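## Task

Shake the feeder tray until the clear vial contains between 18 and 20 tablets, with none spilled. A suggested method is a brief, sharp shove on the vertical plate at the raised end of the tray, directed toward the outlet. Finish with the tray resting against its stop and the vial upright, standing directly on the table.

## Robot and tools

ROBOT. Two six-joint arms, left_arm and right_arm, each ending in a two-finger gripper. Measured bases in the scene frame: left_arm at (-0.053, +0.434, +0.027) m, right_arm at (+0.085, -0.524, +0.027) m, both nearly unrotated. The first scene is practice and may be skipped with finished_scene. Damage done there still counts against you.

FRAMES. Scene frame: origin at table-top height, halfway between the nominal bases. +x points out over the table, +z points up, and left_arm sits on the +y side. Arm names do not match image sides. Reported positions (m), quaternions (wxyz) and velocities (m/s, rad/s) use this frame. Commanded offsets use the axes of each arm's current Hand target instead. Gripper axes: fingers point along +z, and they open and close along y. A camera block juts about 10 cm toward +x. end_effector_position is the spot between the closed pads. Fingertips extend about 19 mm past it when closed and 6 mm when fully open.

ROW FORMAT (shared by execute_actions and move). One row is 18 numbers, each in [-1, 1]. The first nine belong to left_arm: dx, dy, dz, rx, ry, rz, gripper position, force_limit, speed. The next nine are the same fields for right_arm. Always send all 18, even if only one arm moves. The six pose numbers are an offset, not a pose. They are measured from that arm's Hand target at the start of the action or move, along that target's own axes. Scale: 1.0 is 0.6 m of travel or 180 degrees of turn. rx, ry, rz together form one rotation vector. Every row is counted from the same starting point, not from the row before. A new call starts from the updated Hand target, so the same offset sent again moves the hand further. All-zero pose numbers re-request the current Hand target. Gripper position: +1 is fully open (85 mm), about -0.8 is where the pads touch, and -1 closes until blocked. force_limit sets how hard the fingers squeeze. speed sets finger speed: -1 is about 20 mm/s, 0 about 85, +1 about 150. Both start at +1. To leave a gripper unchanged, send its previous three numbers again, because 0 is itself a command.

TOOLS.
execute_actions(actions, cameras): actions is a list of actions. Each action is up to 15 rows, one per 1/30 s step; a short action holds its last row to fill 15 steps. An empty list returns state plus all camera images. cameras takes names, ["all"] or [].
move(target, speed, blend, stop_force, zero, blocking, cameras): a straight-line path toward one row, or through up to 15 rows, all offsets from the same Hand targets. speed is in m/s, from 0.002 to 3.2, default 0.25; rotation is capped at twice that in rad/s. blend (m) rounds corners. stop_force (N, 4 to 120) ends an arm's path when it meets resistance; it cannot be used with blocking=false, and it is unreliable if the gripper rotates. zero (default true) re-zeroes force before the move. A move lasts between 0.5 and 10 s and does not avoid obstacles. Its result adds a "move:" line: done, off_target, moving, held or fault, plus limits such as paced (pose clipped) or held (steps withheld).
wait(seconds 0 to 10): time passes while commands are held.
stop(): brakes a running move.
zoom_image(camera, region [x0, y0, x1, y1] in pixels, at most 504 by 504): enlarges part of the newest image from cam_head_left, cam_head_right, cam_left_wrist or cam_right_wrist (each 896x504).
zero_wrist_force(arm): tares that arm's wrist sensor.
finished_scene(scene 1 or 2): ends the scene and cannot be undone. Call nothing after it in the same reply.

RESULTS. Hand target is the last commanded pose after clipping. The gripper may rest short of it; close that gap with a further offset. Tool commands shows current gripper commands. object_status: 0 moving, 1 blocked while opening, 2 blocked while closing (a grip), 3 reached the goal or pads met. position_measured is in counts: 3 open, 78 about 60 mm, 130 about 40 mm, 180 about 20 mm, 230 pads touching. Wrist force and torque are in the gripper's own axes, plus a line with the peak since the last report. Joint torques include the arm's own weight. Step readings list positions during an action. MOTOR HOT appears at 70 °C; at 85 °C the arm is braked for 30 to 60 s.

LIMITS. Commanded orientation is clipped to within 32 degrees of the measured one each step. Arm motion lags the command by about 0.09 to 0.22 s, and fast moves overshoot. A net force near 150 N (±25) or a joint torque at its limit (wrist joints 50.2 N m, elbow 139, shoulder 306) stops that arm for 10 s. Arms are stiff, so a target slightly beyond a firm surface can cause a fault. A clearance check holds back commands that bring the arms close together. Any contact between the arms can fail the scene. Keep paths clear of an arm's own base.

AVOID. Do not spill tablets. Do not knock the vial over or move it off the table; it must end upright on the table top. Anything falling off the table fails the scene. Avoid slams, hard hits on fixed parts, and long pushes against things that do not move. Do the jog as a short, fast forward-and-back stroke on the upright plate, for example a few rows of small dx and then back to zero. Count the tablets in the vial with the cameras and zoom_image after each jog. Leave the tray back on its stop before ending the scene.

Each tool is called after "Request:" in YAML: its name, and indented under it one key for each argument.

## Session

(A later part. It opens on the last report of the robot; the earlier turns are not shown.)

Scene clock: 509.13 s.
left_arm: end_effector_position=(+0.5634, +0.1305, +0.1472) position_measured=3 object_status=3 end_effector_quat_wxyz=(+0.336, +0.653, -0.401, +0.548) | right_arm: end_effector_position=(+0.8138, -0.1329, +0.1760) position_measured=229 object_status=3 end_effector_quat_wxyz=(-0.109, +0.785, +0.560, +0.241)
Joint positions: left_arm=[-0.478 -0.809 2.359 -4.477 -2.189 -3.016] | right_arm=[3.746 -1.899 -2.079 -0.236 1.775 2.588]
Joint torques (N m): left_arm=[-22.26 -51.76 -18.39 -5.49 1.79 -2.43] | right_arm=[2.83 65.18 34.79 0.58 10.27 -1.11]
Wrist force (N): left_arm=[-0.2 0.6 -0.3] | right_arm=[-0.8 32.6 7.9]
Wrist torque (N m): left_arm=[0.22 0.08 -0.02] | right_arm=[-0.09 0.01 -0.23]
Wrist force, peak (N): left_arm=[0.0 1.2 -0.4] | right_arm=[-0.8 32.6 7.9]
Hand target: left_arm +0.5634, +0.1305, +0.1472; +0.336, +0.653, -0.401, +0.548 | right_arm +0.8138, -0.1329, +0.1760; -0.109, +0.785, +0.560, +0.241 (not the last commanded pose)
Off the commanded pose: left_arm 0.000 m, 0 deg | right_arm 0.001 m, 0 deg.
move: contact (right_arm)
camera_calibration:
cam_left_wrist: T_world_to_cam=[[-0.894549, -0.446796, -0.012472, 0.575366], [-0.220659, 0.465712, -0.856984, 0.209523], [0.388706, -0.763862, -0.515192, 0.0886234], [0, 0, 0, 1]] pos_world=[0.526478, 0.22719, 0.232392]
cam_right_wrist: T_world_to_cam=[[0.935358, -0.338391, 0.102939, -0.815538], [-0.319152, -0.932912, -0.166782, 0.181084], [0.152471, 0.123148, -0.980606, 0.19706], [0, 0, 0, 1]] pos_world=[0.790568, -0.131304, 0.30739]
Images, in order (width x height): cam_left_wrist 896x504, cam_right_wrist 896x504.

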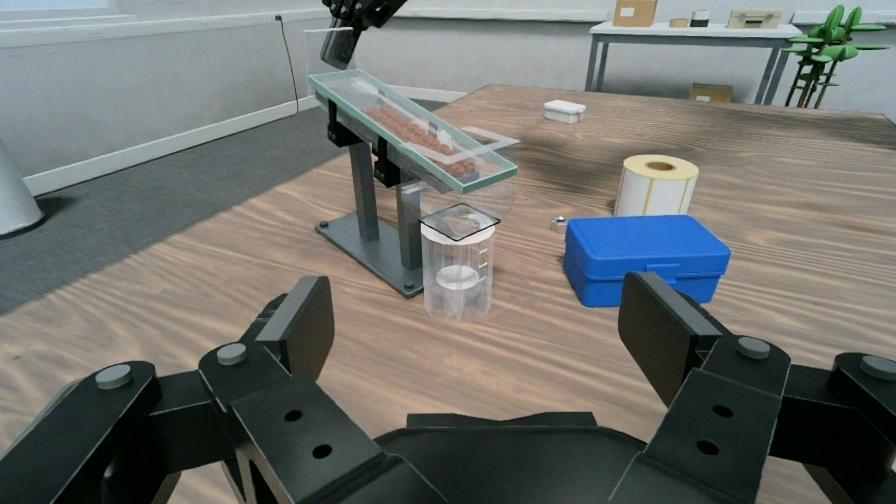

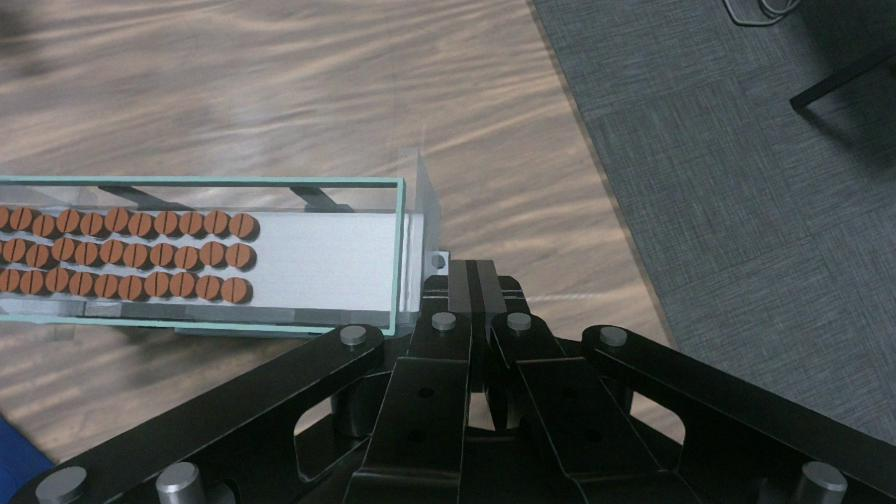

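Request:
execute_actions:
  actions:
    - [[0,0,0,0,0,0,1,1,1,0,0.06,0,0,0,0,-0.8,-1,0]]
  cameras: ["cam_left_wrist","cam_right_wrist"]

Request:
zoom_image:
  camera: "cam_left_wrist"
  region: [230, 0, 540, 310]

Scene clock: 524.50 s.
left_arm: end_effector_position=(+0.5634, +0.1305, +0.1472) position_measured=3 object_status=3 end_effector_quat_wxyz=(+0.336, +0.653, -0.401, +0.548) | right_arm: end_effector_position=(+0.8472, -0.1454, +0.1795) position_measured=229 object_status=3 end_effector_quat_wxyz=(-0.109, +0.785, +0.560, +0.241)
Joint positions: left_arm=[-0.478 -0.809 2.359 -4.477 -2.189 -3.016] | right_arm=[3.704 -1.927 -2.025 -0.27 1.795 2.55]
Joint torques (N m): left_arm=[-20.94 -50.74 -18.29 -5.38 1.77 -1.92] | right_arm=[-14.51 62.65 47.93 3.82 2.8 -2.44]
Wrist force (N): left_arm=[-0.1 0.7 -0.2] | right_arm=[3.3 0.6 0.7]
Wrist torque (N m): left_arm=[0.24 0.07 -0.02] | right_arm=[0.09 -0.56 0.18]
Wrist force, peak (N): left_arm=[0.1 1.1 -0.7] | right_arm=[0.0 32.6 8.6]
Hand target: left_arm +0.5634, +0.1305, +0.1472; +0.336, +0.653, -0.401, +0.548 | right_arm +0.8474, -0.1454, +0.1795; -0.109, +0.785, +0.560, +0.241
Off the commanded pose: left_arm 0.000 m, 0 deg | right_arm 0.000 m, 0 deg.
Step readings (end_effector_position of left_arm | right_arm):
0: (+0.5634, +0.1305, +0.1472) | (+0.8138, -0.1329, +0.1760)
1: (+0.5634, +0.1305, +0.1472) | (+0.8138, -0.1329, +0.1760)
2: (+0.5634, +0.1305, +0.1472) | (+0.8162, -0.1340, +0.1756)
4: (+0.5634, +0.1305, +0.1472) | (+0.8275, -0.1387, +0.1770)
8: (+0.5634, +0.1305, +0.1472) | (+0.8410, -0.1436, +0.1789)
15: (+0.5634, +0.1305, +0.1472) | (+0.8465, -0.1452, +0.1795)
camera_calibration:
cam_left_wrist: T_world_to_cam=[[-0.894549, -0.446796, -0.012472, 0.575366], [-0.220659, 0.465712, -0.856984, 0.209523], [0.388706, -0.763862, -0.515192, 0.0886234], [0, 0, 0, 1]] pos_world=[0.526478, 0.22719, 0.232392]
cam_right_wrist: T_world_to_cam=[[0.935358, -0.338391, 0.102939, -0.851507], [-0.319152, -0.932912, -0.166782, 0.180621], [0.152471, 0.123148, -0.980606, 0.197034], [0, 0, 0, 1]] pos_world=[0.824068, -0.143904, 0.31099]
Images, in order (width x height): cam_left_wrist 896x504, cam_right_wrist 896x504.

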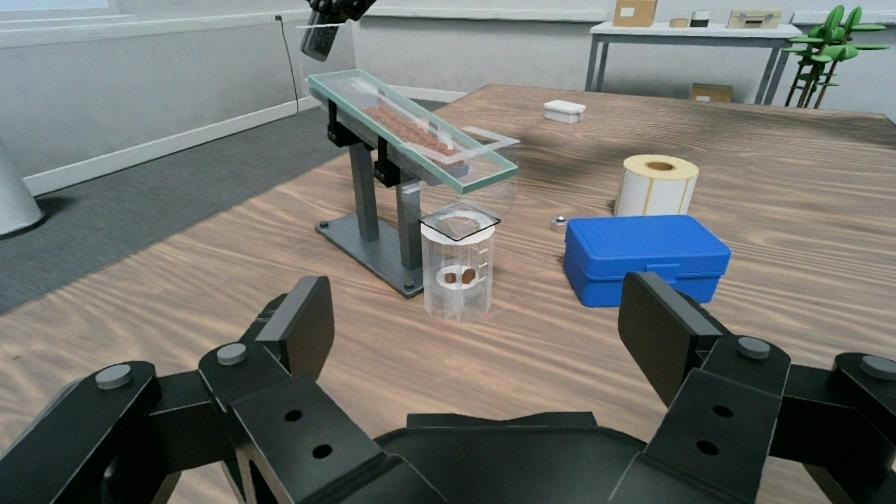

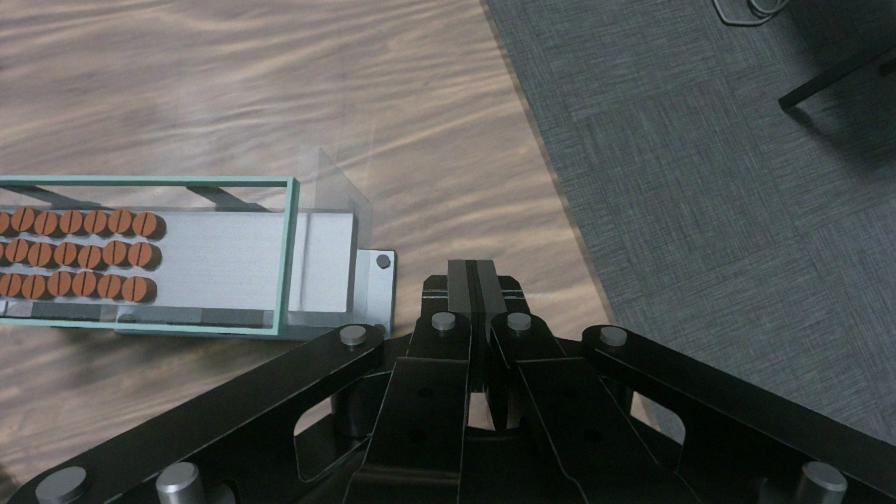

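Scaled by 1.626.

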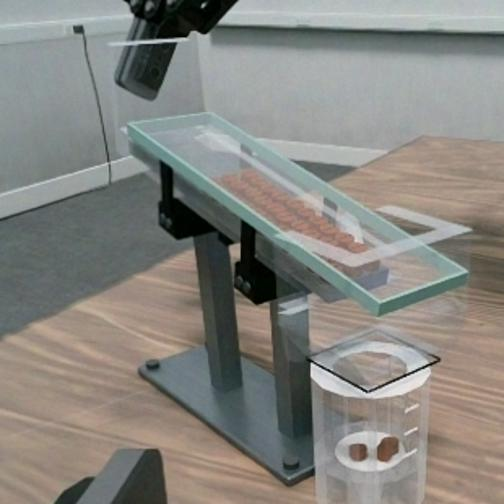

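Request:
execute_actions:
  actions:
    - [[0,0,0,0,0,0,1,1,1,0,-0.006,0,0,0,0,-0.8,-1,0],[0,0,0,0,0,0,1,1,1,0,-0.014,0,0,0,0,-0.8,-1,0],[0,0,0,0,0,0,1,1,1,0,-0.022,0,0,0,0,-0.8,-1,0],[0,0,0,0,0,0,1,1,1,0,-0.03,0,0,0,0,-0.8,-1,0],[0,0,0,0,0,0,1,1,1,0,-0.036,0,0,0,0,-0.8,-1,0],[0,0,0,0,0,0,1,1,1,0,-0.04,0,0,0,0,-0.8,-1,0],[0,0,0,0,0,0,1,1,1,0,-0.043,0,0,0,0,-0.8,-1,0],[0,0,0,0,0,0,1,1,1,0,-0.046,0,0,0,0,-0.8,-1,0],[0,0,0,0,0,0,1,1,1,0,-0.049,0,0,0,0,-0.8,-1,0],[0,0,0,0,0,0,1,1,1,0,-0.052,0,0,0,0,-0.8,-1,0],[0,0,0,0,0,0,1,1,1,0,-0.055,0,0,0,0,-0.8,-1,0],[0,0,0,0,0,0,1,1,1,0,-0.058,0,0,0,0,-0.8,-1,0],[0,0,0,0,0,0,1,1,1,0,-0.06,0,0,0,0,-0.8,-1,0]]
    - [[0,0,0,0,0,0,1,1,1,0,0.06,0,0,0,0,-0.8,-1,0],[0,0,0,0,0,0,1,1,1,0,0.06,0,0,0,0,-0.8,-1,0],[0,0,0,0,0,0,1,1,1,0,0.06,0,0,0,0,-0.8,-1,0],[0,0,0,0,0,0,1,1,1,0,0.06,0,0,0,0,-0.8,-1,0],[0,0,0,0,0,0,1,1,1,0,0.06,0,0,0,0,-0.8,-1,0],[0,0,0,0,0,0,1,1,1,0,0.056,0,0,0,0,-0.8,-1,0],[0,0,0,0,0,0,1,1,1,0,0.052,0,0,0,0,-0.8,-1,0],[0,0,0,0,0,0,1,1,1,0,0.048,0,0,0,0,-0.8,-1,0],[0,0,0,0,0,0,1,1,1,0,0.043,0,0,0,0,-0.8,-1,0],[0,0,0,0,0,0,1,1,1,0,0.038,0,0,0,0,-0.8,-1,0],[0,0,0,0,0,0,1,1,1,0,0.034,0,0,0,0,-0.8,-1,0],[0,0,0,0,0,0,1,1,1,0,0.03,0,0,0,0,-0.8,-1,0],[0,0,0,0,0,0,1,1,1,0,0.027,0,0,0,0,-0.8,-1,0],[0,0,0,0,0,0,1,1,1,0,0.024,0,0,0,0,-0.8,-1,0],[0,0,0,0,0,0,1,1,1,0,0.022,0,0,0,0,-0.8,-1,0]]
  cameras: ["cam_left_wrist","cam_right_wrist"]

Request:
zoom_image:
  camera: "cam_left_wrist"
  region: [290, 50, 540, 330]

Scene clock: 569.10 s.
left_arm: end_effector_position=(+0.5634, +0.1305, +0.1472) position_measured=3 object_status=3 end_effector_quat_wxyz=(+0.336, +0.653, -0.401, +0.548) | right_arm: end_effector_position=(+0.8265, -0.1377, +0.1773) position_measured=229 object_status=3 end_effector_quat_wxyz=(-0.109, +0.785, +0.560, +0.241)
Joint positions: left_arm=[-0.478 -0.809 2.359 -4.477 -2.189 -3.016] | right_arm=[3.73 -1.91 -2.059 -0.249 1.783 2.573]
Joint torques (N m): left_arm=[-22.16 -50.4 -18.66 -5.03 1.54 -1.83] | right_arm=[15.92 80.41 27.16 7.49 -0.97 3.26]
Wrist force (N): left_arm=[0.5 0.8 -0.4] | right_arm=[3.2 0.9 1.2]
Wrist torque (N m): left_arm=[0.24 -0.04 -0.02] | right_arm=[0.13 -0.53 -0.09]
Wrist force, peak (N): left_arm=[-0.1 1.2 -0.8] | right_arm=[3.1 7.1 2.3]
Hand target: left_arm +0.5634, +0.1305, +0.1472; +0.336, +0.653, -0.401, +0.548 | right_arm +0.8261, -0.1375, +0.1773; -0.109, +0.785, +0.560, +0.241
Off the commanded pose: left_arm 0.000 m, 0 deg | right_arm 0.000 m, 0 deg.
Step readings (end_effector_position of left_arm | right_arm):
0: (+0.5634, +0.1305, +0.1472) | (+0.8474, -0.1455, +0.1795)
1: (+0.5634, +0.1305, +0.1472) | (+0.8474, -0.1455, +0.1795)
2: (+0.5634, +0.1305, +0.1472) | (+0.8471, -0.1453, +0.1795)
4: (+0.5634, +0.1305, +0.1472) | (+0.8444, -0.1443, +0.1793)
8: (+0.5634, +0.1305, +0.1472) | (+0.8332, -0.1401, +0.1780)
15: (+0.5634, +0.1305, +0.1472) | (+0.8188, -0.1348, +0.1764)
16: (+0.5634, +0.1305, +0.1472) | (+0.8177, -0.1343, +0.1763)
17: (+0.5634, +0.1305, +0.1472) | (+0.8188, -0.1351, +0.1758)
19: (+0.5634, +0.1305, +0.1472) | (+0.8291, -0.1392, +0.1771)
23: (+0.5634, +0.1305, +0.1472) | (+0.8405, -0.1433, +0.1788)
30: (+0.5634, +0.1305, +0.1472) | (+0.8336, -0.1403, +0.1780)
camera_calibration:
cam_left_wrist: T_world_to_cam=[[-0.894549, -0.446796, -0.012472, 0.575366], [-0.220659, 0.465712, -0.856984, 0.209523], [0.388706, -0.763862, -0.515192, 0.0886234], [0, 0, 0, 1]] pos_world=[0.526478, 0.22719, 0.232392]
cam_right_wrist: T_world_to_cam=[[0.935429, -0.338248, 0.102766, -0.829161], [-0.319045, -0.932966, -0.166688, 0.180754], [0.152259, 0.123138, -0.98064, 0.197168], [0, 0, 0, 1]] pos_world=[0.803269, -0.136104, 0.30869]
Images, in order (width x height): cam_left_wrist 896x504, cam_right_wrist 896x504.

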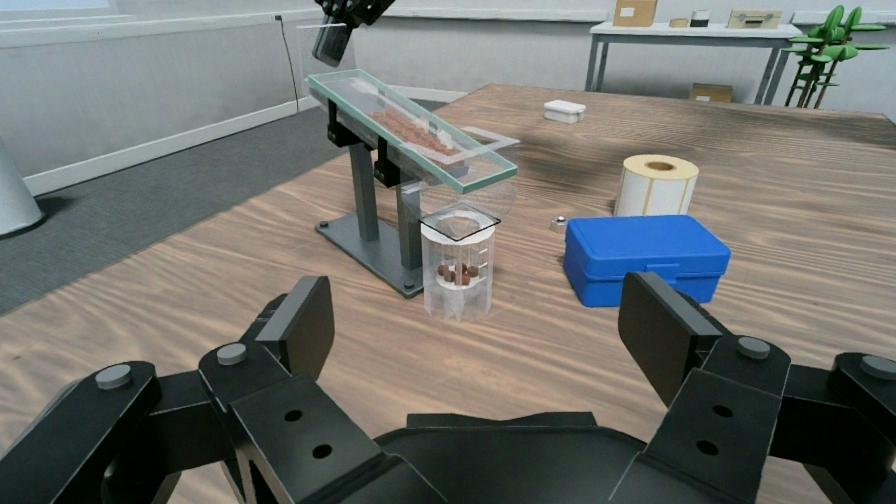

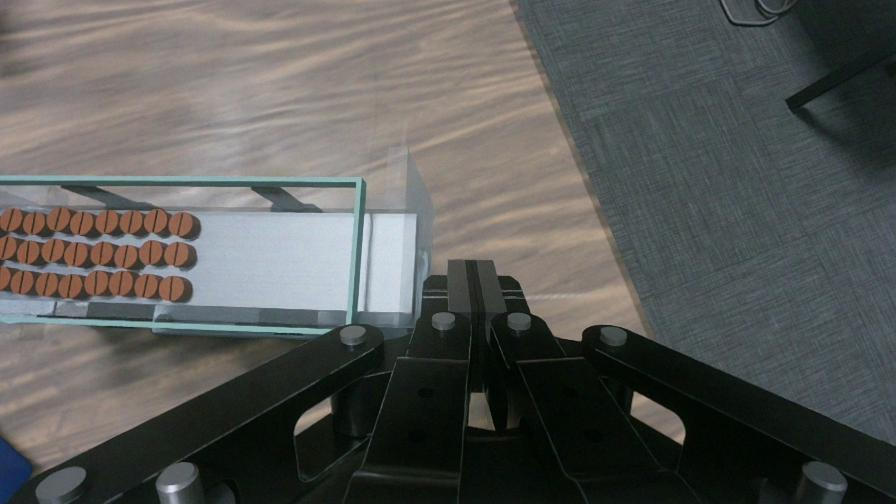

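Scaled by 1.800.

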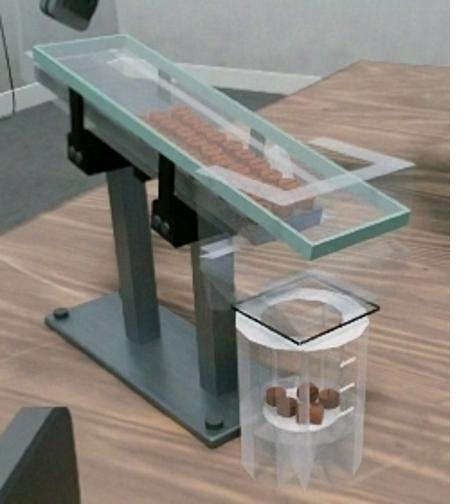

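Request:
execute_actions:
  actions:
    - [[0,0,0,0,0,0,1,1,1,0,-0.0015,0,0,0,0,-0.8,-1,0],[0,0,0,0,0,0,1,1,1,0,-0.003,0,0,0,0,-0.8,-1,0],[0,0,0,0,0,0,1,1,1,0,-0.0045,0,0,0,0,-0.8,-1,0],[0,0,0,0,0,0,1,1,1,0,-0.006,0,0,0,0,-0.8,-1,0],[0,0,0,0,0,0,1,1,1,0,-0.0075,0,0,0,0,-0.8,-1,0],[0,0,0,0,0,0,1,1,1,0,-0.009,0,0,0,0,-0.8,-1,0],[0,0,0,0,0,0,1,1,1,0,-0.0105,0,0,0,0,-0.8,-1,0],[0,0,0,0,0,0,1,1,1,0,-0.012,0,0,0,0,-0.8,-1,0],[0,0,0,0,0,0,1,1,1,0,-0.0135,0,0,0,0,-0.8,-1,0],[0,0,0,0,0,0,1,1,1,0,-0.0148,0,0,0,0,-0.8,-1,0]]
    - [[0,0,0,0,0,0,1,1,1,0,0.055,0,0,0,0,-0.8,-1,0],[0,0,0,0,0,0,1,1,1,0,0.055,0,0,0,0,-0.8,-1,0],[0,0,0,0,0,0,1,1,1,0,0.055,0,0,0,0,-0.8,-1,0],[0,0,0,0,0,0,1,1,1,0,0.055,0,0,0,0,-0.8,-1,0],[0,0,0,0,0,0,1,1,1,0,0.055,0,0,0,0,-0.8,-1,0],[0,0,0,0,0,0,1,1,1,0,0.051,0,0,0,0,-0.8,-1,0],[0,0,0,0,0,0,1,1,1,0,0.047,0,0,0,0,-0.8,-1,0],[0,0,0,0,0,0,1,1,1,0,0.043,0,0,0,0,-0.8,-1,0],[0,0,0,0,0,0,1,1,1,0,0.038,0,0,0,0,-0.8,-1,0],[0,0,0,0,0,0,1,1,1,0,0.033,0,0,0,0,-0.8,-1,0],[0,0,0,0,0,0,1,1,1,0,0.028,0,0,0,0,-0.8,-1,0],[0,0,0,0,0,0,1,1,1,0,0.024,0,0,0,0,-0.8,-1,0],[0,0,0,0,0,0,1,1,1,0,0.02,0,0,0,0,-0.8,-1,0],[0,0,0,0,0,0,1,1,1,0,0.017,0,0,0,0,-0.8,-1,0],[0,0,0,0,0,0,1,1,1,0,0.0148,0,0,0,0,-0.8,-1,0]]
  cameras: ["cam_left_wrist","cam_right_wrist"]

Request:
zoom_image:
  camera: "cam_left_wrist"
  region: [290, 50, 540, 330]

Scene clock: 613.47 s.
left_arm: end_effector_position=(+0.5634, +0.1305, +0.1472) position_measured=3 object_status=3 end_effector_quat_wxyz=(+0.336, +0.653, -0.401, +0.548) | right_arm: end_effector_position=(+0.8265, -0.1377, +0.1773) position_measured=229 object_status=3 end_effector_quat_wxyz=(-0.109, +0.785, +0.560, +0.241)
Joint positions: left_arm=[-0.478 -0.809 2.359 -4.477 -2.189 -3.016] | right_arm=[3.73 -1.91 -2.059 -0.249 1.783 2.573]
Joint torques (N m): left_arm=[-20.07 -52.13 -17.84 -4.91 1.55 -1.76] | right_arm=[15.34 82.47 26.91 7.28 -0.7 3.67]
Wrist force (N): left_arm=[0.3 0.7 -0.6] | right_arm=[3.2 0.4 1.5]
Wrist torque (N m): left_arm=[0.24 0.01 -0.02] | right_arm=[0.06 -0.54 -0.10]
Wrist force, peak (N): left_arm=[0.3 1.1 -0.7] | right_arm=[2.9 7.0 2.5]
Hand target: left_arm +0.5634, +0.1305, +0.1472; +0.336, +0.653, -0.401, +0.548 | right_arm +0.8261, -0.1375, +0.1773; -0.109, +0.785, +0.560, +0.241
Off the commanded pose: left_arm 0.000 m, 0 deg | right_arm 0.000 m, 0 deg.
Step readings (end_effector_position of left_arm | right_arm):
0: (+0.5634, +0.1305, +0.1472) | (+0.8263, -0.1376, +0.1772)
1: (+0.5634, +0.1305, +0.1472) | (+0.8263, -0.1376, +0.1772)
2: (+0.5634, +0.1305, +0.1472) | (+0.8262, -0.1375, +0.1772)
4: (+0.5634, +0.1305, +0.1472) | (+0.8255, -0.1373, +0.1772)
8: (+0.5634, +0.1305, +0.1472) | (+0.8230, -0.1363, +0.1769)
15: (+0.5634, +0.1305, +0.1472) | (+0.8188, -0.1347, +0.1765)
16: (+0.5634, +0.1305, +0.1472) | (+0.8186, -0.1347, +0.1765)
17: (+0.5634, +0.1305, +0.1472) | (+0.8206, -0.1357, +0.1761)
19: (+0.5634, +0.1305, +0.1472) | (+0.8308, -0.1398, +0.1774)
23: (+0.5634, +0.1305, +0.1472) | (+0.8419, -0.1438, +0.1790)
30: (+0.5634, +0.1305, +0.1472) | (+0.8343, -0.1406, +0.1781)
camera_calibration:
cam_left_wrist: T_world_to_cam=[[-0.894549, -0.446796, -0.012472, 0.575366], [-0.220659, 0.465712, -0.856984, 0.209523], [0.388706, -0.763862, -0.515192, 0.0886234], [0, 0, 0, 1]] pos_world=[0.526478, 0.22719, 0.232392]
cam_right_wrist: T_world_to_cam=[[0.935429, -0.338248, 0.102766, -0.829161], [-0.319045, -0.932966, -0.166688, 0.180754], [0.152259, 0.123138, -0.98064, 0.197168], [0, 0, 0, 1]] pos_world=[0.803269, -0.136104, 0.30869]
Images, in order (width x height): cam_left_wrist 896x504, cam_right_wrist 896x504.

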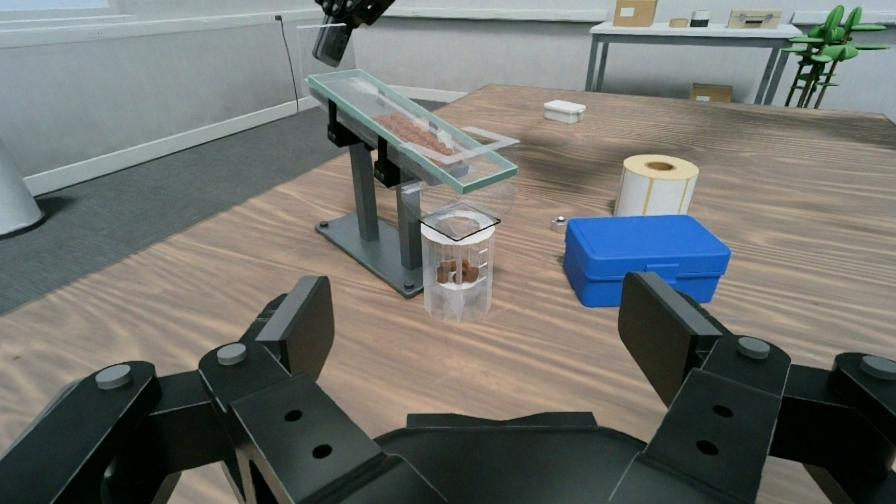

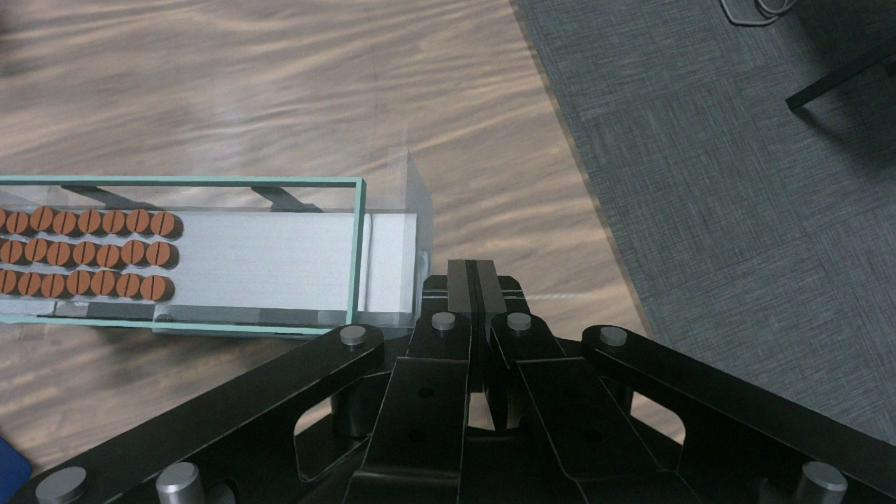

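Scaled by 1.800.

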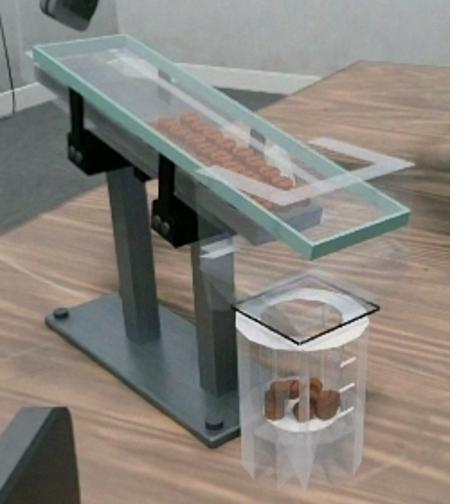

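Request:
zoom_image:
  camera: "cam_left_wrist"
  region: [410, 200, 510, 320]

Request:
zoom_image:
  camera: "cam_left_wrist"
  region: [360, 90, 480, 200]

Scaled by 4.200.

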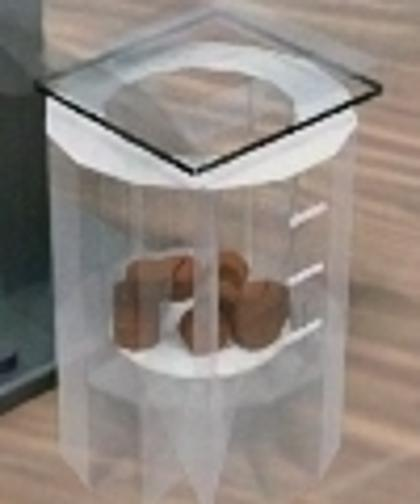

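Scaled by 4.200.

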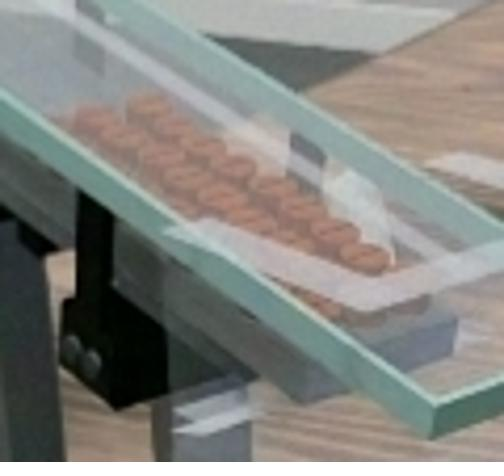

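Request:
execute_actions:
  actions: []
  cameras: ["cam_head_left","cam_head_right"]

Request:
zoom_image:
  camera: "cam_head_left"
  region: [435, 275, 495, 355]

Request:
zoom_image:
  camera: "cam_head_right"
  region: [435, 275, 495, 355]

Scene clock: 646.43 s.
left_arm: end_effector_position=(+0.5634, +0.1305, +0.1472) position_measured=3 object_status=3 end_effector_quat_wxyz=(+0.336, +0.653, -0.401, +0.548) | right_arm: end_effector_position=(+0.8263, -0.1376, +0.1772) position_measured=229 object_status=3 end_effector_quat_wxyz=(-0.109, +0.785, +0.560, +0.241)
Joint positions: left_arm=[-0.478 -0.809 2.359 -4.477 -2.189 -3.016] | right_arm=[3.73 -1.91 -2.059 -0.249 1.783 2.573]
Joint velocities: within noise
Joint torques (N m): left_arm=[-19.26 -51.37 -17.31 -5.17 1.6 -1.81] | right_arm=[15.26 82.37 26.29 7.93 -1.22 3.17]
Motor temperatures (°C): left_arm=[25 28 27 34 36 33] | right_arm=[30 32 33 34 36 37]
Wrist force (N): left_arm=[0.2 0.6 -0.5] | right_arm=[3.1 0.6 0.7]
Wrist torque (N m): left_arm=[0.21 0.03 -0.03] | right_arm=[0.08 -0.51 -0.09]
Wrist force, peak (N): left_arm=[0.0 1.1 -0.9] | right_arm=[3.8 1.1 1.0]
Hand target: left_arm +0.5634, +0.1305, +0.1472; +0.336, +0.653, -0.401, +0.548 | right_arm +0.8261, -0.1375, +0.1773; -0.109, +0.785, +0.560, +0.241
Tool commands: left_gripper/position=+1.0 left_gripper/force_limit=+1.0 left_gripper/speed=+1.0 right_gripper/position=-0.8 right_gripper/force_limit=-1.0 right_gripper/speed=+0.0
Off the commanded pose: left_arm 0.000 m, 0 deg | right_arm 0.000 m, 0 deg.
Images, in order (width x height): cam_head_left 896x504, cam_head_right 896x504.

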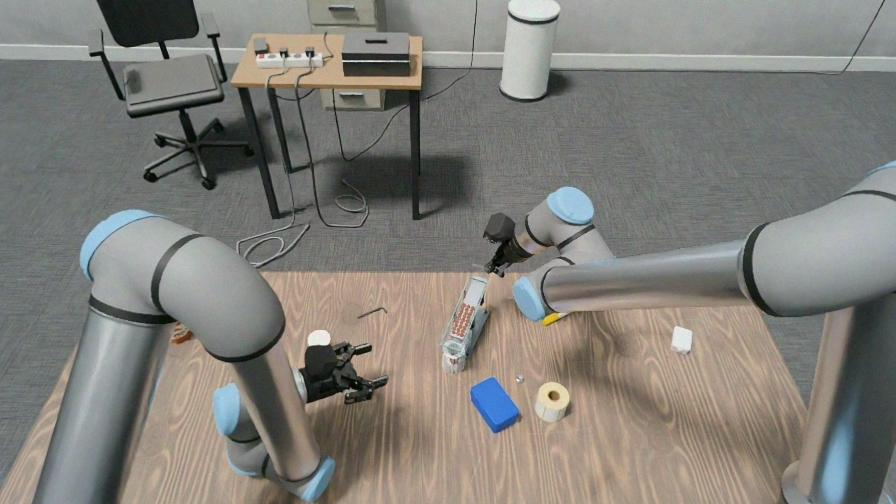

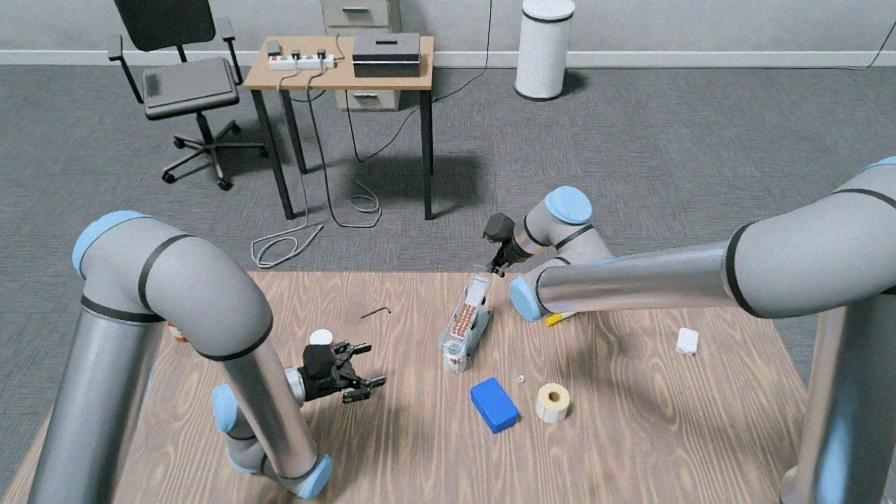

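Scaled by 6.300.

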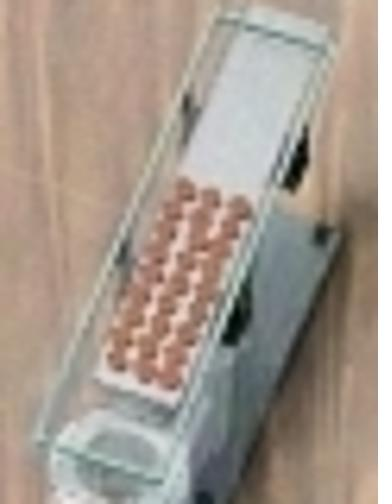

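Scaled by 6.300.

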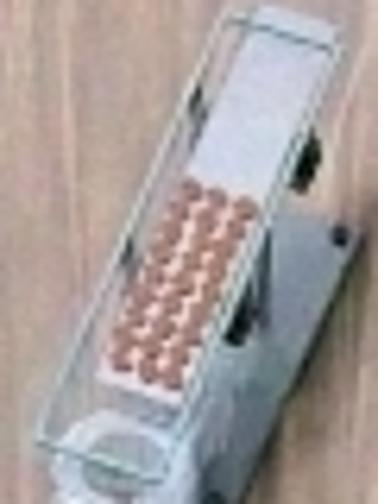

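Request:
execute_actions:
  actions:
    - [[0,0,0,0,0,0,1,1,1,0,-0.0015,0,0,0,0,-0.8,-1,0],[0,0,0,0,0,0,1,1,1,0,-0.003,0,0,0,0,-0.8,-1,0],[0,0,0,0,0,0,1,1,1,0,-0.0045,0,0,0,0,-0.8,-1,0],[0,0,0,0,0,0,1,1,1,0,-0.006,0,0,0,0,-0.8,-1,0],[0,0,0,0,0,0,1,1,1,0,-0.0075,0,0,0,0,-0.8,-1,0],[0,0,0,0,0,0,1,1,1,0,-0.009,0,0,0,0,-0.8,-1,0],[0,0,0,0,0,0,1,1,1,0,-0.0105,0,0,0,0,-0.8,-1,0],[0,0,0,0,0,0,1,1,1,0,-0.012,0,0,0,0,-0.8,-1,0],[0,0,0,0,0,0,1,1,1,0,-0.0135,0,0,0,0,-0.8,-1,0],[0,0,0,0,0,0,1,1,1,0,-0.0148,0,0,0,0,-0.8,-1,0]]
    - [[0,0,0,0,0,0,1,1,1,0,0.055,0,0,0,0,-0.8,-1,0],[0,0,0,0,0,0,1,1,1,0,0.055,0,0,0,0,-0.8,-1,0],[0,0,0,0,0,0,1,1,1,0,0.055,0,0,0,0,-0.8,-1,0],[0,0,0,0,0,0,1,1,1,0,0.055,0,0,0,0,-0.8,-1,0],[0,0,0,0,0,0,1,1,1,0,0.055,0,0,0,0,-0.8,-1,0],[0,0,0,0,0,0,1,1,1,0,0.051,0,0,0,0,-0.8,-1,0],[0,0,0,0,0,0,1,1,1,0,0.047,0,0,0,0,-0.8,-1,0],[0,0,0,0,0,0,1,1,1,0,0.043,0,0,0,0,-0.8,-1,0],[0,0,0,0,0,0,1,1,1,0,0.038,0,0,0,0,-0.8,-1,0],[0,0,0,0,0,0,1,1,1,0,0.033,0,0,0,0,-0.8,-1,0],[0,0,0,0,0,0,1,1,1,0,0.028,0,0,0,0,-0.8,-1,0],[0,0,0,0,0,0,1,1,1,0,0.024,0,0,0,0,-0.8,-1,0],[0,0,0,0,0,0,1,1,1,0,0.02,0,0,0,0,-0.8,-1,0],[0,0,0,0,0,0,1,1,1,0,0.017,0,0,0,0,-0.8,-1,0],[0,0,0,0,0,0,1,1,1,0,0.0148,0,0,0,0,-0.8,-1,0]]
    - [[0,0,0,0,0,0,1,1,1,0,-0.0015,0,0,0,0,-0.8,-1,0],[0,0,0,0,0,0,1,1,1,0,-0.003,0,0,0,0,-0.8,-1,0],[0,0,0,0,0,0,1,1,1,0,-0.0045,0,0,0,0,-0.8,-1,0],[0,0,0,0,0,0,1,1,1,0,-0.006,0,0,0,0,-0.8,-1,0],[0,0,0,0,0,0,1,1,1,0,-0.0075,0,0,0,0,-0.8,-1,0],[0,0,0,0,0,0,1,1,1,0,-0.009,0,0,0,0,-0.8,-1,0],[0,0,0,0,0,0,1,1,1,0,-0.0105,0,0,0,0,-0.8,-1,0],[0,0,0,0,0,0,1,1,1,0,-0.012,0,0,0,0,-0.8,-1,0],[0,0,0,0,0,0,1,1,1,0,-0.0135,0,0,0,0,-0.8,-1,0],[0,0,0,0,0,0,1,1,1,0,-0.0148,0,0,0,0,-0.8,-1,0]]
    - [[0,0,0,0,0,0,1,1,1,0,0.055,0,0,0,0,-0.8,-1,0],[0,0,0,0,0,0,1,1,1,0,0.055,0,0,0,0,-0.8,-1,0],[0,0,0,0,0,0,1,1,1,0,0.055,0,0,0,0,-0.8,-1,0],[0,0,0,0,0,0,1,1,1,0,0.055,0,0,0,0,-0.8,-1,0],[0,0,0,0,0,0,1,1,1,0,0.055,0,0,0,0,-0.8,-1,0],[0,0,0,0,0,0,1,1,1,0,0.051,0,0,0,0,-0.8,-1,0],[0,0,0,0,0,0,1,1,1,0,0.047,0,0,0,0,-0.8,-1,0],[0,0,0,0,0,0,1,1,1,0,0.043,0,0,0,0,-0.8,-1,0],[0,0,0,0,0,0,1,1,1,0,0.038,0,0,0,0,-0.8,-1,0],[0,0,0,0,0,0,1,1,1,0,0.033,0,0,0,0,-0.8,-1,0],[0,0,0,0,0,0,1,1,1,0,0.028,0,0,0,0,-0.8,-1,0],[0,0,0,0,0,0,1,1,1,0,0.024,0,0,0,0,-0.8,-1,0],[0,0,0,0,0,0,1,1,1,0,0.02,0,0,0,0,-0.8,-1,0],[0,0,0,0,0,0,1,1,1,0,0.017,0,0,0,0,-0.8,-1,0],[0,0,0,0,0,0,1,1,1,0,0.0148,0,0,0,0,-0.8,-1,0]]
  cameras: ["cam_left_wrist","cam_right_wrist","cam_head_left"]

Request:
zoom_image:
  camera: "cam_left_wrist"
  region: [410, 200, 510, 320]

Request:
zoom_image:
  camera: "cam_head_left"
  region: [435, 275, 495, 355]

Scene clock: 700.07 s.
left_arm: end_effector_position=(+0.5634, +0.1305, +0.1472) position_measured=3 object_status=3 end_effector_quat_wxyz=(+0.336, +0.653, -0.401, +0.548) | right_arm: end_effector_position=(+0.8265, -0.1377, +0.1773) position_measured=229 object_status=3 end_effector_quat_wxyz=(-0.109, +0.785, +0.560, +0.241)
Joint positions: left_arm=[-0.478 -0.809 2.359 -4.477 -2.189 -3.016] | right_arm=[3.73 -1.91 -2.059 -0.249 1.783 2.573]
Joint torques (N m): left_arm=[-21.57 -51.14 -17.29 -4.75 1.51 -1.82] | right_arm=[13.58 81.77 25.6 7.85 -0.75 3.64]
Wrist force (N): left_arm=[-0.1 1.0 -0.5] | right_arm=[3.3 0.4 0.6]
Wrist torque (N m): left_arm=[0.28 0.08 -0.03] | right_arm=[0.04 -0.55 -0.09]
Wrist force, peak (N): left_arm=[-0.1 0.8 -1.0] | right_arm=[5.9 -5.2 -0.3]
Hand target: left_arm +0.5634, +0.1305, +0.1472; +0.336, +0.653, -0.401, +0.548 | right_arm +0.8261, -0.1375, +0.1773; -0.109, +0.785, +0.560, +0.241
Off the commanded pose: left_arm 0.000 m, 0 deg | right_arm 0.000 m, 0 deg.
Step readings (end_effector_position of left_arm | right_arm):
0: (+0.5634, +0.1305, +0.1472) | (+0.8263, -0.1376, +0.1772)
1: (+0.5634, +0.1305, +0.1472) | (+0.8263, -0.1376, +0.1772)
2: (+0.5634, +0.1305, +0.1472) | (+0.8262, -0.1375, +0.1772)
4: (+0.5634, +0.1305, +0.1472) | (+0.8254, -0.1372, +0.1772)
8: (+0.5634, +0.1305, +0.1472) | (+0.8230, -0.1363, +0.1769)
15: (+0.5634, +0.1305, +0.1472) | (+0.8188, -0.1348, +0.1765)
16: (+0.5634, +0.1305, +0.1472) | (+0.8186, -0.1347, +0.1764)
17: (+0.5634, +0.1305, +0.1472) | (+0.8204, -0.1356, +0.1761)
19: (+0.5634, +0.1305, +0.1472) | (+0.8306, -0.1398, +0.1774)
23: (+0.5634, +0.1305, +0.1472) | (+0.8419, -0.1438, +0.1790)
30: (+0.5634, +0.1305, +0.1472) | (+0.8344, -0.1406, +0.1781)
31: (+0.5634, +0.1305, +0.1472) | (+0.8327, -0.1400, +0.1779)
32: (+0.5634, +0.1305, +0.1472) | (+0.8311, -0.1394, +0.1778)
34: (+0.5634, +0.1305, +0.1472) | (+0.8281, -0.1382, +0.1774)
38: (+0.5634, +0.1305, +0.1472) | (+0.8239, -0.1367, +0.1770)
45: (+0.5634, +0.1305, +0.1472) | (+0.8189, -0.1348, +0.1765)
46: (+0.5634, +0.1305, +0.1472) | (+0.8187, -0.1347, +0.1764)
47: (+0.5634, +0.1305, +0.1472) | (+0.8205, -0.1357, +0.1761)
49: (+0.5634, +0.1305, +0.1472) | (+0.8306, -0.1398, +0.1774)
53: (+0.5634, +0.1305, +0.1472) | (+0.8419, -0.1438, +0.1790)
60: (+0.5634, +0.1305, +0.1472) | (+0.8344, -0.1406, +0.1781)
camera_calibration:
cam_left_wrist: T_world_to_cam=[[-0.894549, -0.446796, -0.012472, 0.575366], [-0.220659, 0.465712, -0.856984, 0.209523], [0.388706, -0.763862, -0.515192, 0.0886234], [0, 0, 0, 1]] pos_world=[0.526478, 0.22719, 0.232392]
cam_right_wrist: T_world_to_cam=[[0.935429, -0.338248, 0.102766, -0.829161], [-0.319045, -0.932966, -0.166688, 0.180754], [0.152259, 0.123138, -0.98064, 0.197168], [0, 0, 0, 1]] pos_world=[0.803269, -0.136104, 0.30869]
Images, in order (width x height): cam_head_left 896x504, cam_left_wrist 896x504, cam_right_wrist 896x504.

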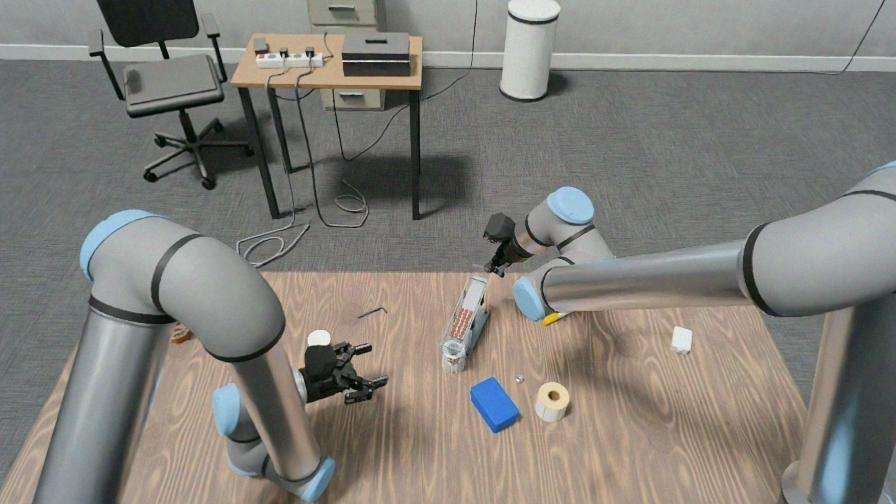

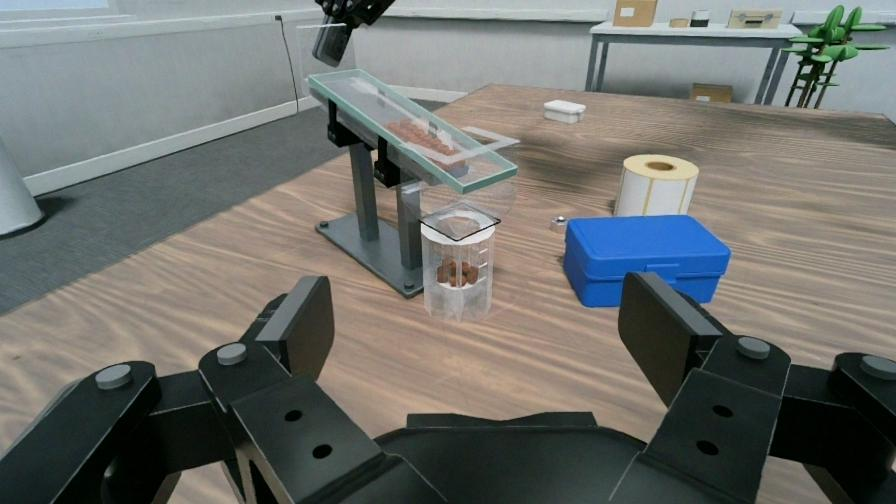

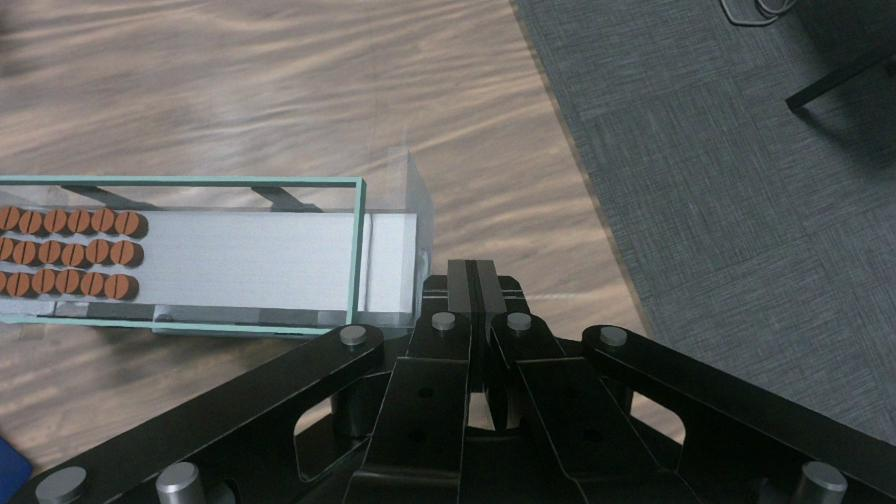

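Scaled by 4.200.

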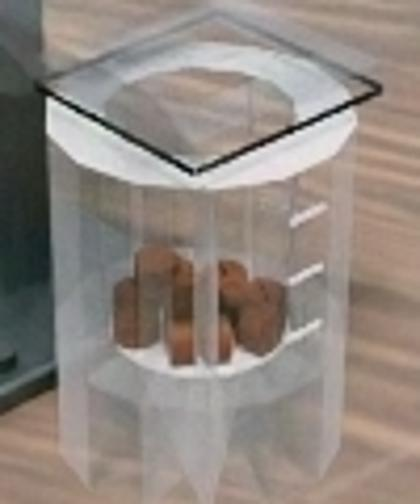

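Scaled by 6.300.

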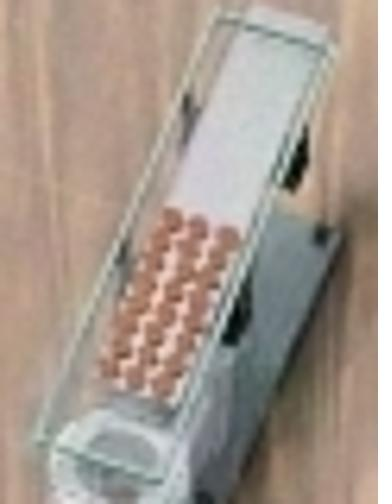

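Request:
execute_actions:
  actions:
    - [[0,0,0,0,0,0,1,1,1,0,-0.0015,0,0,0,0,-0.8,-1,0],[0,0,0,0,0,0,1,1,1,0,-0.003,0,0,0,0,-0.8,-1,0],[0,0,0,0,0,0,1,1,1,0,-0.0045,0,0,0,0,-0.8,-1,0],[0,0,0,0,0,0,1,1,1,0,-0.006,0,0,0,0,-0.8,-1,0],[0,0,0,0,0,0,1,1,1,0,-0.0075,0,0,0,0,-0.8,-1,0],[0,0,0,0,0,0,1,1,1,0,-0.009,0,0,0,0,-0.8,-1,0],[0,0,0,0,0,0,1,1,1,0,-0.0105,0,0,0,0,-0.8,-1,0],[0,0,0,0,0,0,1,1,1,0,-0.012,0,0,0,0,-0.8,-1,0],[0,0,0,0,0,0,1,1,1,0,-0.0135,0,0,0,0,-0.8,-1,0],[0,0,0,0,0,0,1,1,1,0,-0.0148,0,0,0,0,-0.8,-1,0]]
    - [[0,0,0,0,0,0,1,1,1,0,0.055,0,0,0,0,-0.8,-1,0],[0,0,0,0,0,0,1,1,1,0,0.055,0,0,0,0,-0.8,-1,0],[0,0,0,0,0,0,1,1,1,0,0.055,0,0,0,0,-0.8,-1,0],[0,0,0,0,0,0,1,1,1,0,0.055,0,0,0,0,-0.8,-1,0],[0,0,0,0,0,0,1,1,1,0,0.055,0,0,0,0,-0.8,-1,0],[0,0,0,0,0,0,1,1,1,0,0.051,0,0,0,0,-0.8,-1,0],[0,0,0,0,0,0,1,1,1,0,0.047,0,0,0,0,-0.8,-1,0],[0,0,0,0,0,0,1,1,1,0,0.043,0,0,0,0,-0.8,-1,0],[0,0,0,0,0,0,1,1,1,0,0.038,0,0,0,0,-0.8,-1,0],[0,0,0,0,0,0,1,1,1,0,0.033,0,0,0,0,-0.8,-1,0],[0,0,0,0,0,0,1,1,1,0,0.028,0,0,0,0,-0.8,-1,0],[0,0,0,0,0,0,1,1,1,0,0.024,0,0,0,0,-0.8,-1,0],[0,0,0,0,0,0,1,1,1,0,0.02,0,0,0,0,-0.8,-1,0],[0,0,0,0,0,0,1,1,1,0,0.017,0,0,0,0,-0.8,-1,0],[0,0,0,0,0,0,1,1,1,0,0.0148,0,0,0,0,-0.8,-1,0]]
    - [[0,0,0,0,0,0,1,1,1,0,-0.0015,0,0,0,0,-0.8,-1,0],[0,0,0,0,0,0,1,1,1,0,-0.003,0,0,0,0,-0.8,-1,0],[0,0,0,0,0,0,1,1,1,0,-0.0045,0,0,0,0,-0.8,-1,0],[0,0,0,0,0,0,1,1,1,0,-0.006,0,0,0,0,-0.8,-1,0],[0,0,0,0,0,0,1,1,1,0,-0.0075,0,0,0,0,-0.8,-1,0],[0,0,0,0,0,0,1,1,1,0,-0.009,0,0,0,0,-0.8,-1,0],[0,0,0,0,0,0,1,1,1,0,-0.0105,0,0,0,0,-0.8,-1,0],[0,0,0,0,0,0,1,1,1,0,-0.012,0,0,0,0,-0.8,-1,0],[0,0,0,0,0,0,1,1,1,0,-0.0135,0,0,0,0,-0.8,-1,0],[0,0,0,0,0,0,1,1,1,0,-0.0148,0,0,0,0,-0.8,-1,0]]
    - [[0,0,0,0,0,0,1,1,1,0,0.055,0,0,0,0,-0.8,-1,0],[0,0,0,0,0,0,1,1,1,0,0.055,0,0,0,0,-0.8,-1,0],[0,0,0,0,0,0,1,1,1,0,0.055,0,0,0,0,-0.8,-1,0],[0,0,0,0,0,0,1,1,1,0,0.055,0,0,0,0,-0.8,-1,0],[0,0,0,0,0,0,1,1,1,0,0.055,0,0,0,0,-0.8,-1,0],[0,0,0,0,0,0,1,1,1,0,0.051,0,0,0,0,-0.8,-1,0],[0,0,0,0,0,0,1,1,1,0,0.047,0,0,0,0,-0.8,-1,0],[0,0,0,0,0,0,1,1,1,0,0.043,0,0,0,0,-0.8,-1,0],[0,0,0,0,0,0,1,1,1,0,0.038,0,0,0,0,-0.8,-1,0],[0,0,0,0,0,0,1,1,1,0,0.033,0,0,0,0,-0.8,-1,0],[0,0,0,0,0,0,1,1,1,0,0.028,0,0,0,0,-0.8,-1,0],[0,0,0,0,0,0,1,1,1,0,0.024,0,0,0,0,-0.8,-1,0],[0,0,0,0,0,0,1,1,1,0,0.02,0,0,0,0,-0.8,-1,0],[0,0,0,0,0,0,1,1,1,0,0.017,0,0,0,0,-0.8,-1,0],[0,0,0,0,0,0,1,1,1,0,0.0148,0,0,0,0,-0.8,-1,0]]
  cameras: ["cam_left_wrist","cam_right_wrist","cam_head_left"]

Request:
zoom_image:
  camera: "cam_left_wrist"
  region: [410, 200, 510, 320]

Request:
zoom_image:
  camera: "cam_head_left"
  region: [435, 275, 495, 355]

Request:
zoom_image:
  camera: "cam_left_wrist"
  region: [360, 90, 480, 200]

Scene clock: 753.70 s.
left_arm: end_effector_position=(+0.5634, +0.1305, +0.1472) position_measured=3 object_status=3 end_effector_quat_wxyz=(+0.336, +0.653, -0.401, +0.548) | right_arm: end_effector_position=(+0.8265, -0.1377, +0.1773) position_measured=229 object_status=3 end_effector_quat_wxyz=(-0.109, +0.785, +0.560, +0.241)
Joint positions: left_arm=[-0.478 -0.809 2.359 -4.477 -2.189 -3.016] | right_arm=[3.73 -1.91 -2.059 -0.249 1.783 2.573]
Joint torques (N m): left_arm=[-19.38 -52.65 -18.18 -4.98 1.33 -2.1] | right_arm=[15.9 81.22 26.82 7.6 -0.89 3.42]
Wrist force (N): left_arm=[0.1 0.7 -0.5] | right_arm=[3.3 0.5 0.9]
Wrist torque (N m): left_arm=[0.24 0.03 -0.02] | right_arm=[0.06 -0.55 -0.09]
Wrist force, peak (N): left_arm=[-0.5 0.8 -1.2] | right_arm=[5.8 -5.3 -0.4]
Hand target: left_arm +0.5634, +0.1305, +0.1472; +0.336, +0.653, -0.401, +0.548 | right_arm +0.8261, -0.1375, +0.1773; -0.109, +0.785, +0.560, +0.241
Off the commanded pose: left_arm 0.000 m, 0 deg | right_arm 0.000 m, 0 deg.
Step readings (end_effector_position of left_arm | right_arm):
0: (+0.5634, +0.1305, +0.1472) | (+0.8263, -0.1376, +0.1772)
1: (+0.5634, +0.1305, +0.1472) | (+0.8263, -0.1376, +0.1772)
2: (+0.5634, +0.1305, +0.1472) | (+0.8262, -0.1375, +0.1772)
4: (+0.5634, +0.1305, +0.1472) | (+0.8254, -0.1372, +0.1772)
8: (+0.5634, +0.1305, +0.1472) | (+0.8231, -0.1363, +0.1769)
15: (+0.5634, +0.1305, +0.1472) | (+0.8188, -0.1347, +0.1765)
16: (+0.5634, +0.1305, +0.1472) | (+0.8186, -0.1347, +0.1764)
17: (+0.5634, +0.1305, +0.1472) | (+0.8202, -0.1356, +0.1761)
19: (+0.5634, +0.1305, +0.1472) | (+0.8304, -0.1397, +0.1774)
23: (+0.5634, +0.1305, +0.1472) | (+0.8419, -0.1438, +0.1790)
30: (+0.5634, +0.1305, +0.1472) | (+0.8345, -0.1407, +0.1782)
31: (+0.5634, +0.1305, +0.1472) | (+0.8327, -0.1400, +0.1779)
32: (+0.5634, +0.1305, +0.1472) | (+0.8311, -0.1394, +0.1778)
34: (+0.5634, +0.1305, +0.1472) | (+0.8281, -0.1383, +0.1774)
38: (+0.5634, +0.1305, +0.1472) | (+0.8239, -0.1367, +0.1770)
45: (+0.5634, +0.1305, +0.1472) | (+0.8189, -0.1348, +0.1765)
46: (+0.5634, +0.1305, +0.1472) | (+0.8187, -0.1347, +0.1765)
47: (+0.5634, +0.1305, +0.1472) | (+0.8203, -0.1356, +0.1761)
49: (+0.5634, +0.1305, +0.1472) | (+0.8304, -0.1397, +0.1774)
53: (+0.5634, +0.1305, +0.1472) | (+0.8419, -0.1438, +0.1790)
60: (+0.5634, +0.1305, +0.1472) | (+0.8345, -0.1407, +0.1782)
camera_calibration:
cam_left_wrist: T_world_to_cam=[[-0.894549, -0.446796, -0.012472, 0.575366], [-0.220659, 0.465712, -0.856984, 0.209523], [0.388706, -0.763862, -0.515192, 0.0886234], [0, 0, 0, 1]] pos_world=[0.526478, 0.22719, 0.232392]
cam_right_wrist: T_world_to_cam=[[0.935429, -0.338248, 0.102766, -0.829161], [-0.319045, -0.932966, -0.166688, 0.180754], [0.152259, 0.123138, -0.98064, 0.197168], [0, 0, 0, 1]] pos_world=[0.803269, -0.136104, 0.30869]
Images, in order (width x height): cam_head_left 896x504, cam_left_wrist 896x504, cam_right_wrist 896x504.

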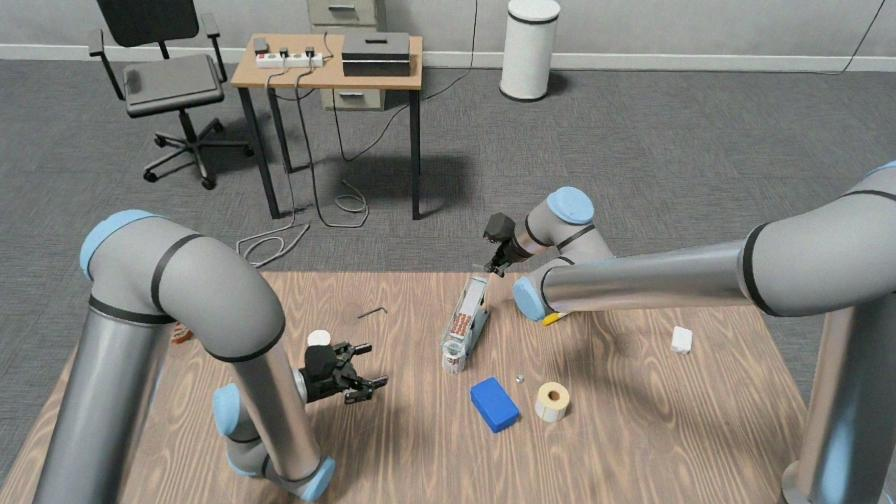

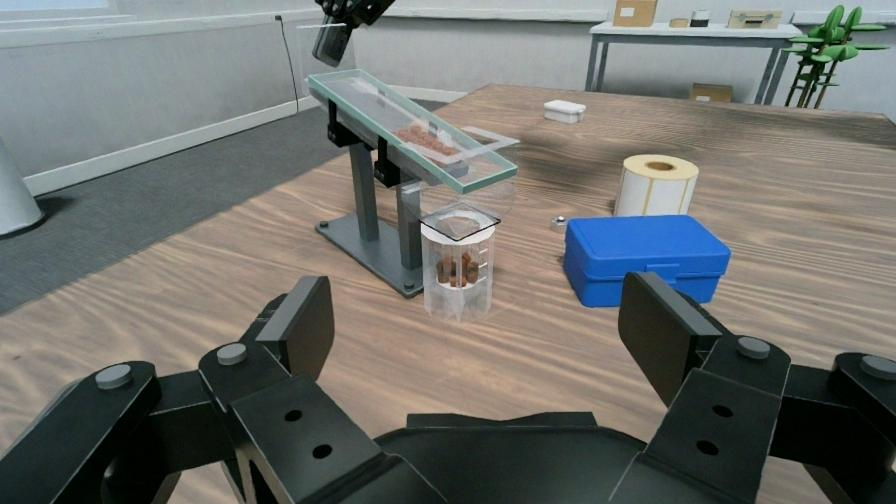

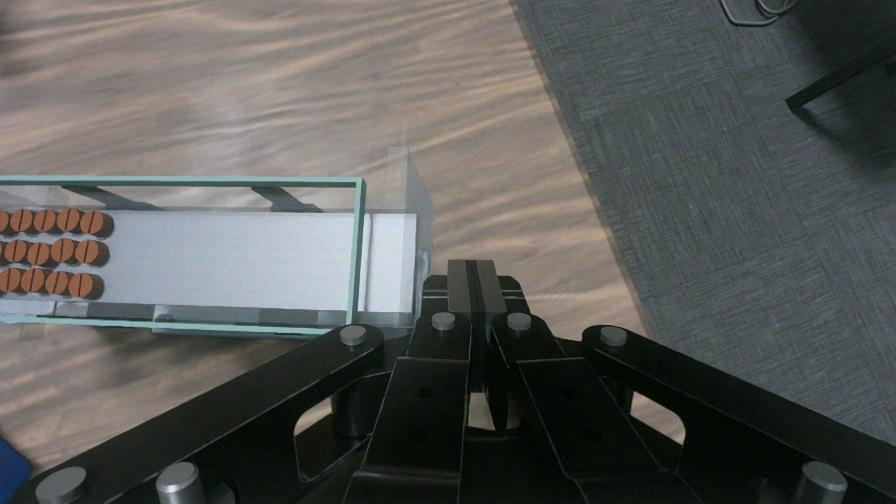

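Scaled by 4.200.

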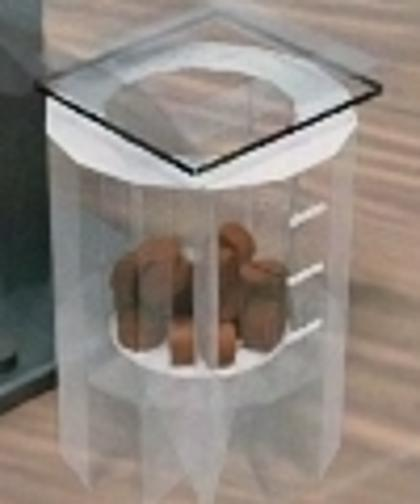

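Scaled by 6.300.

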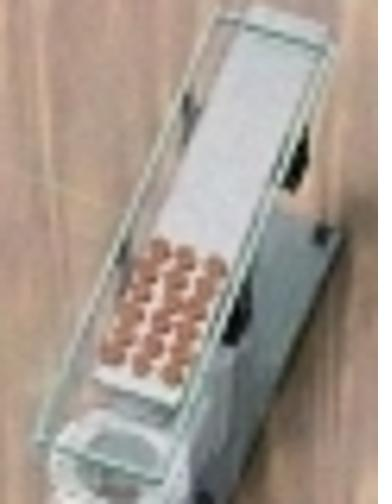

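Scaled by 4.200.

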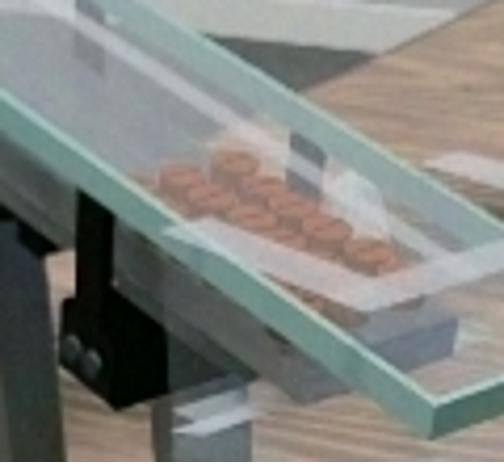

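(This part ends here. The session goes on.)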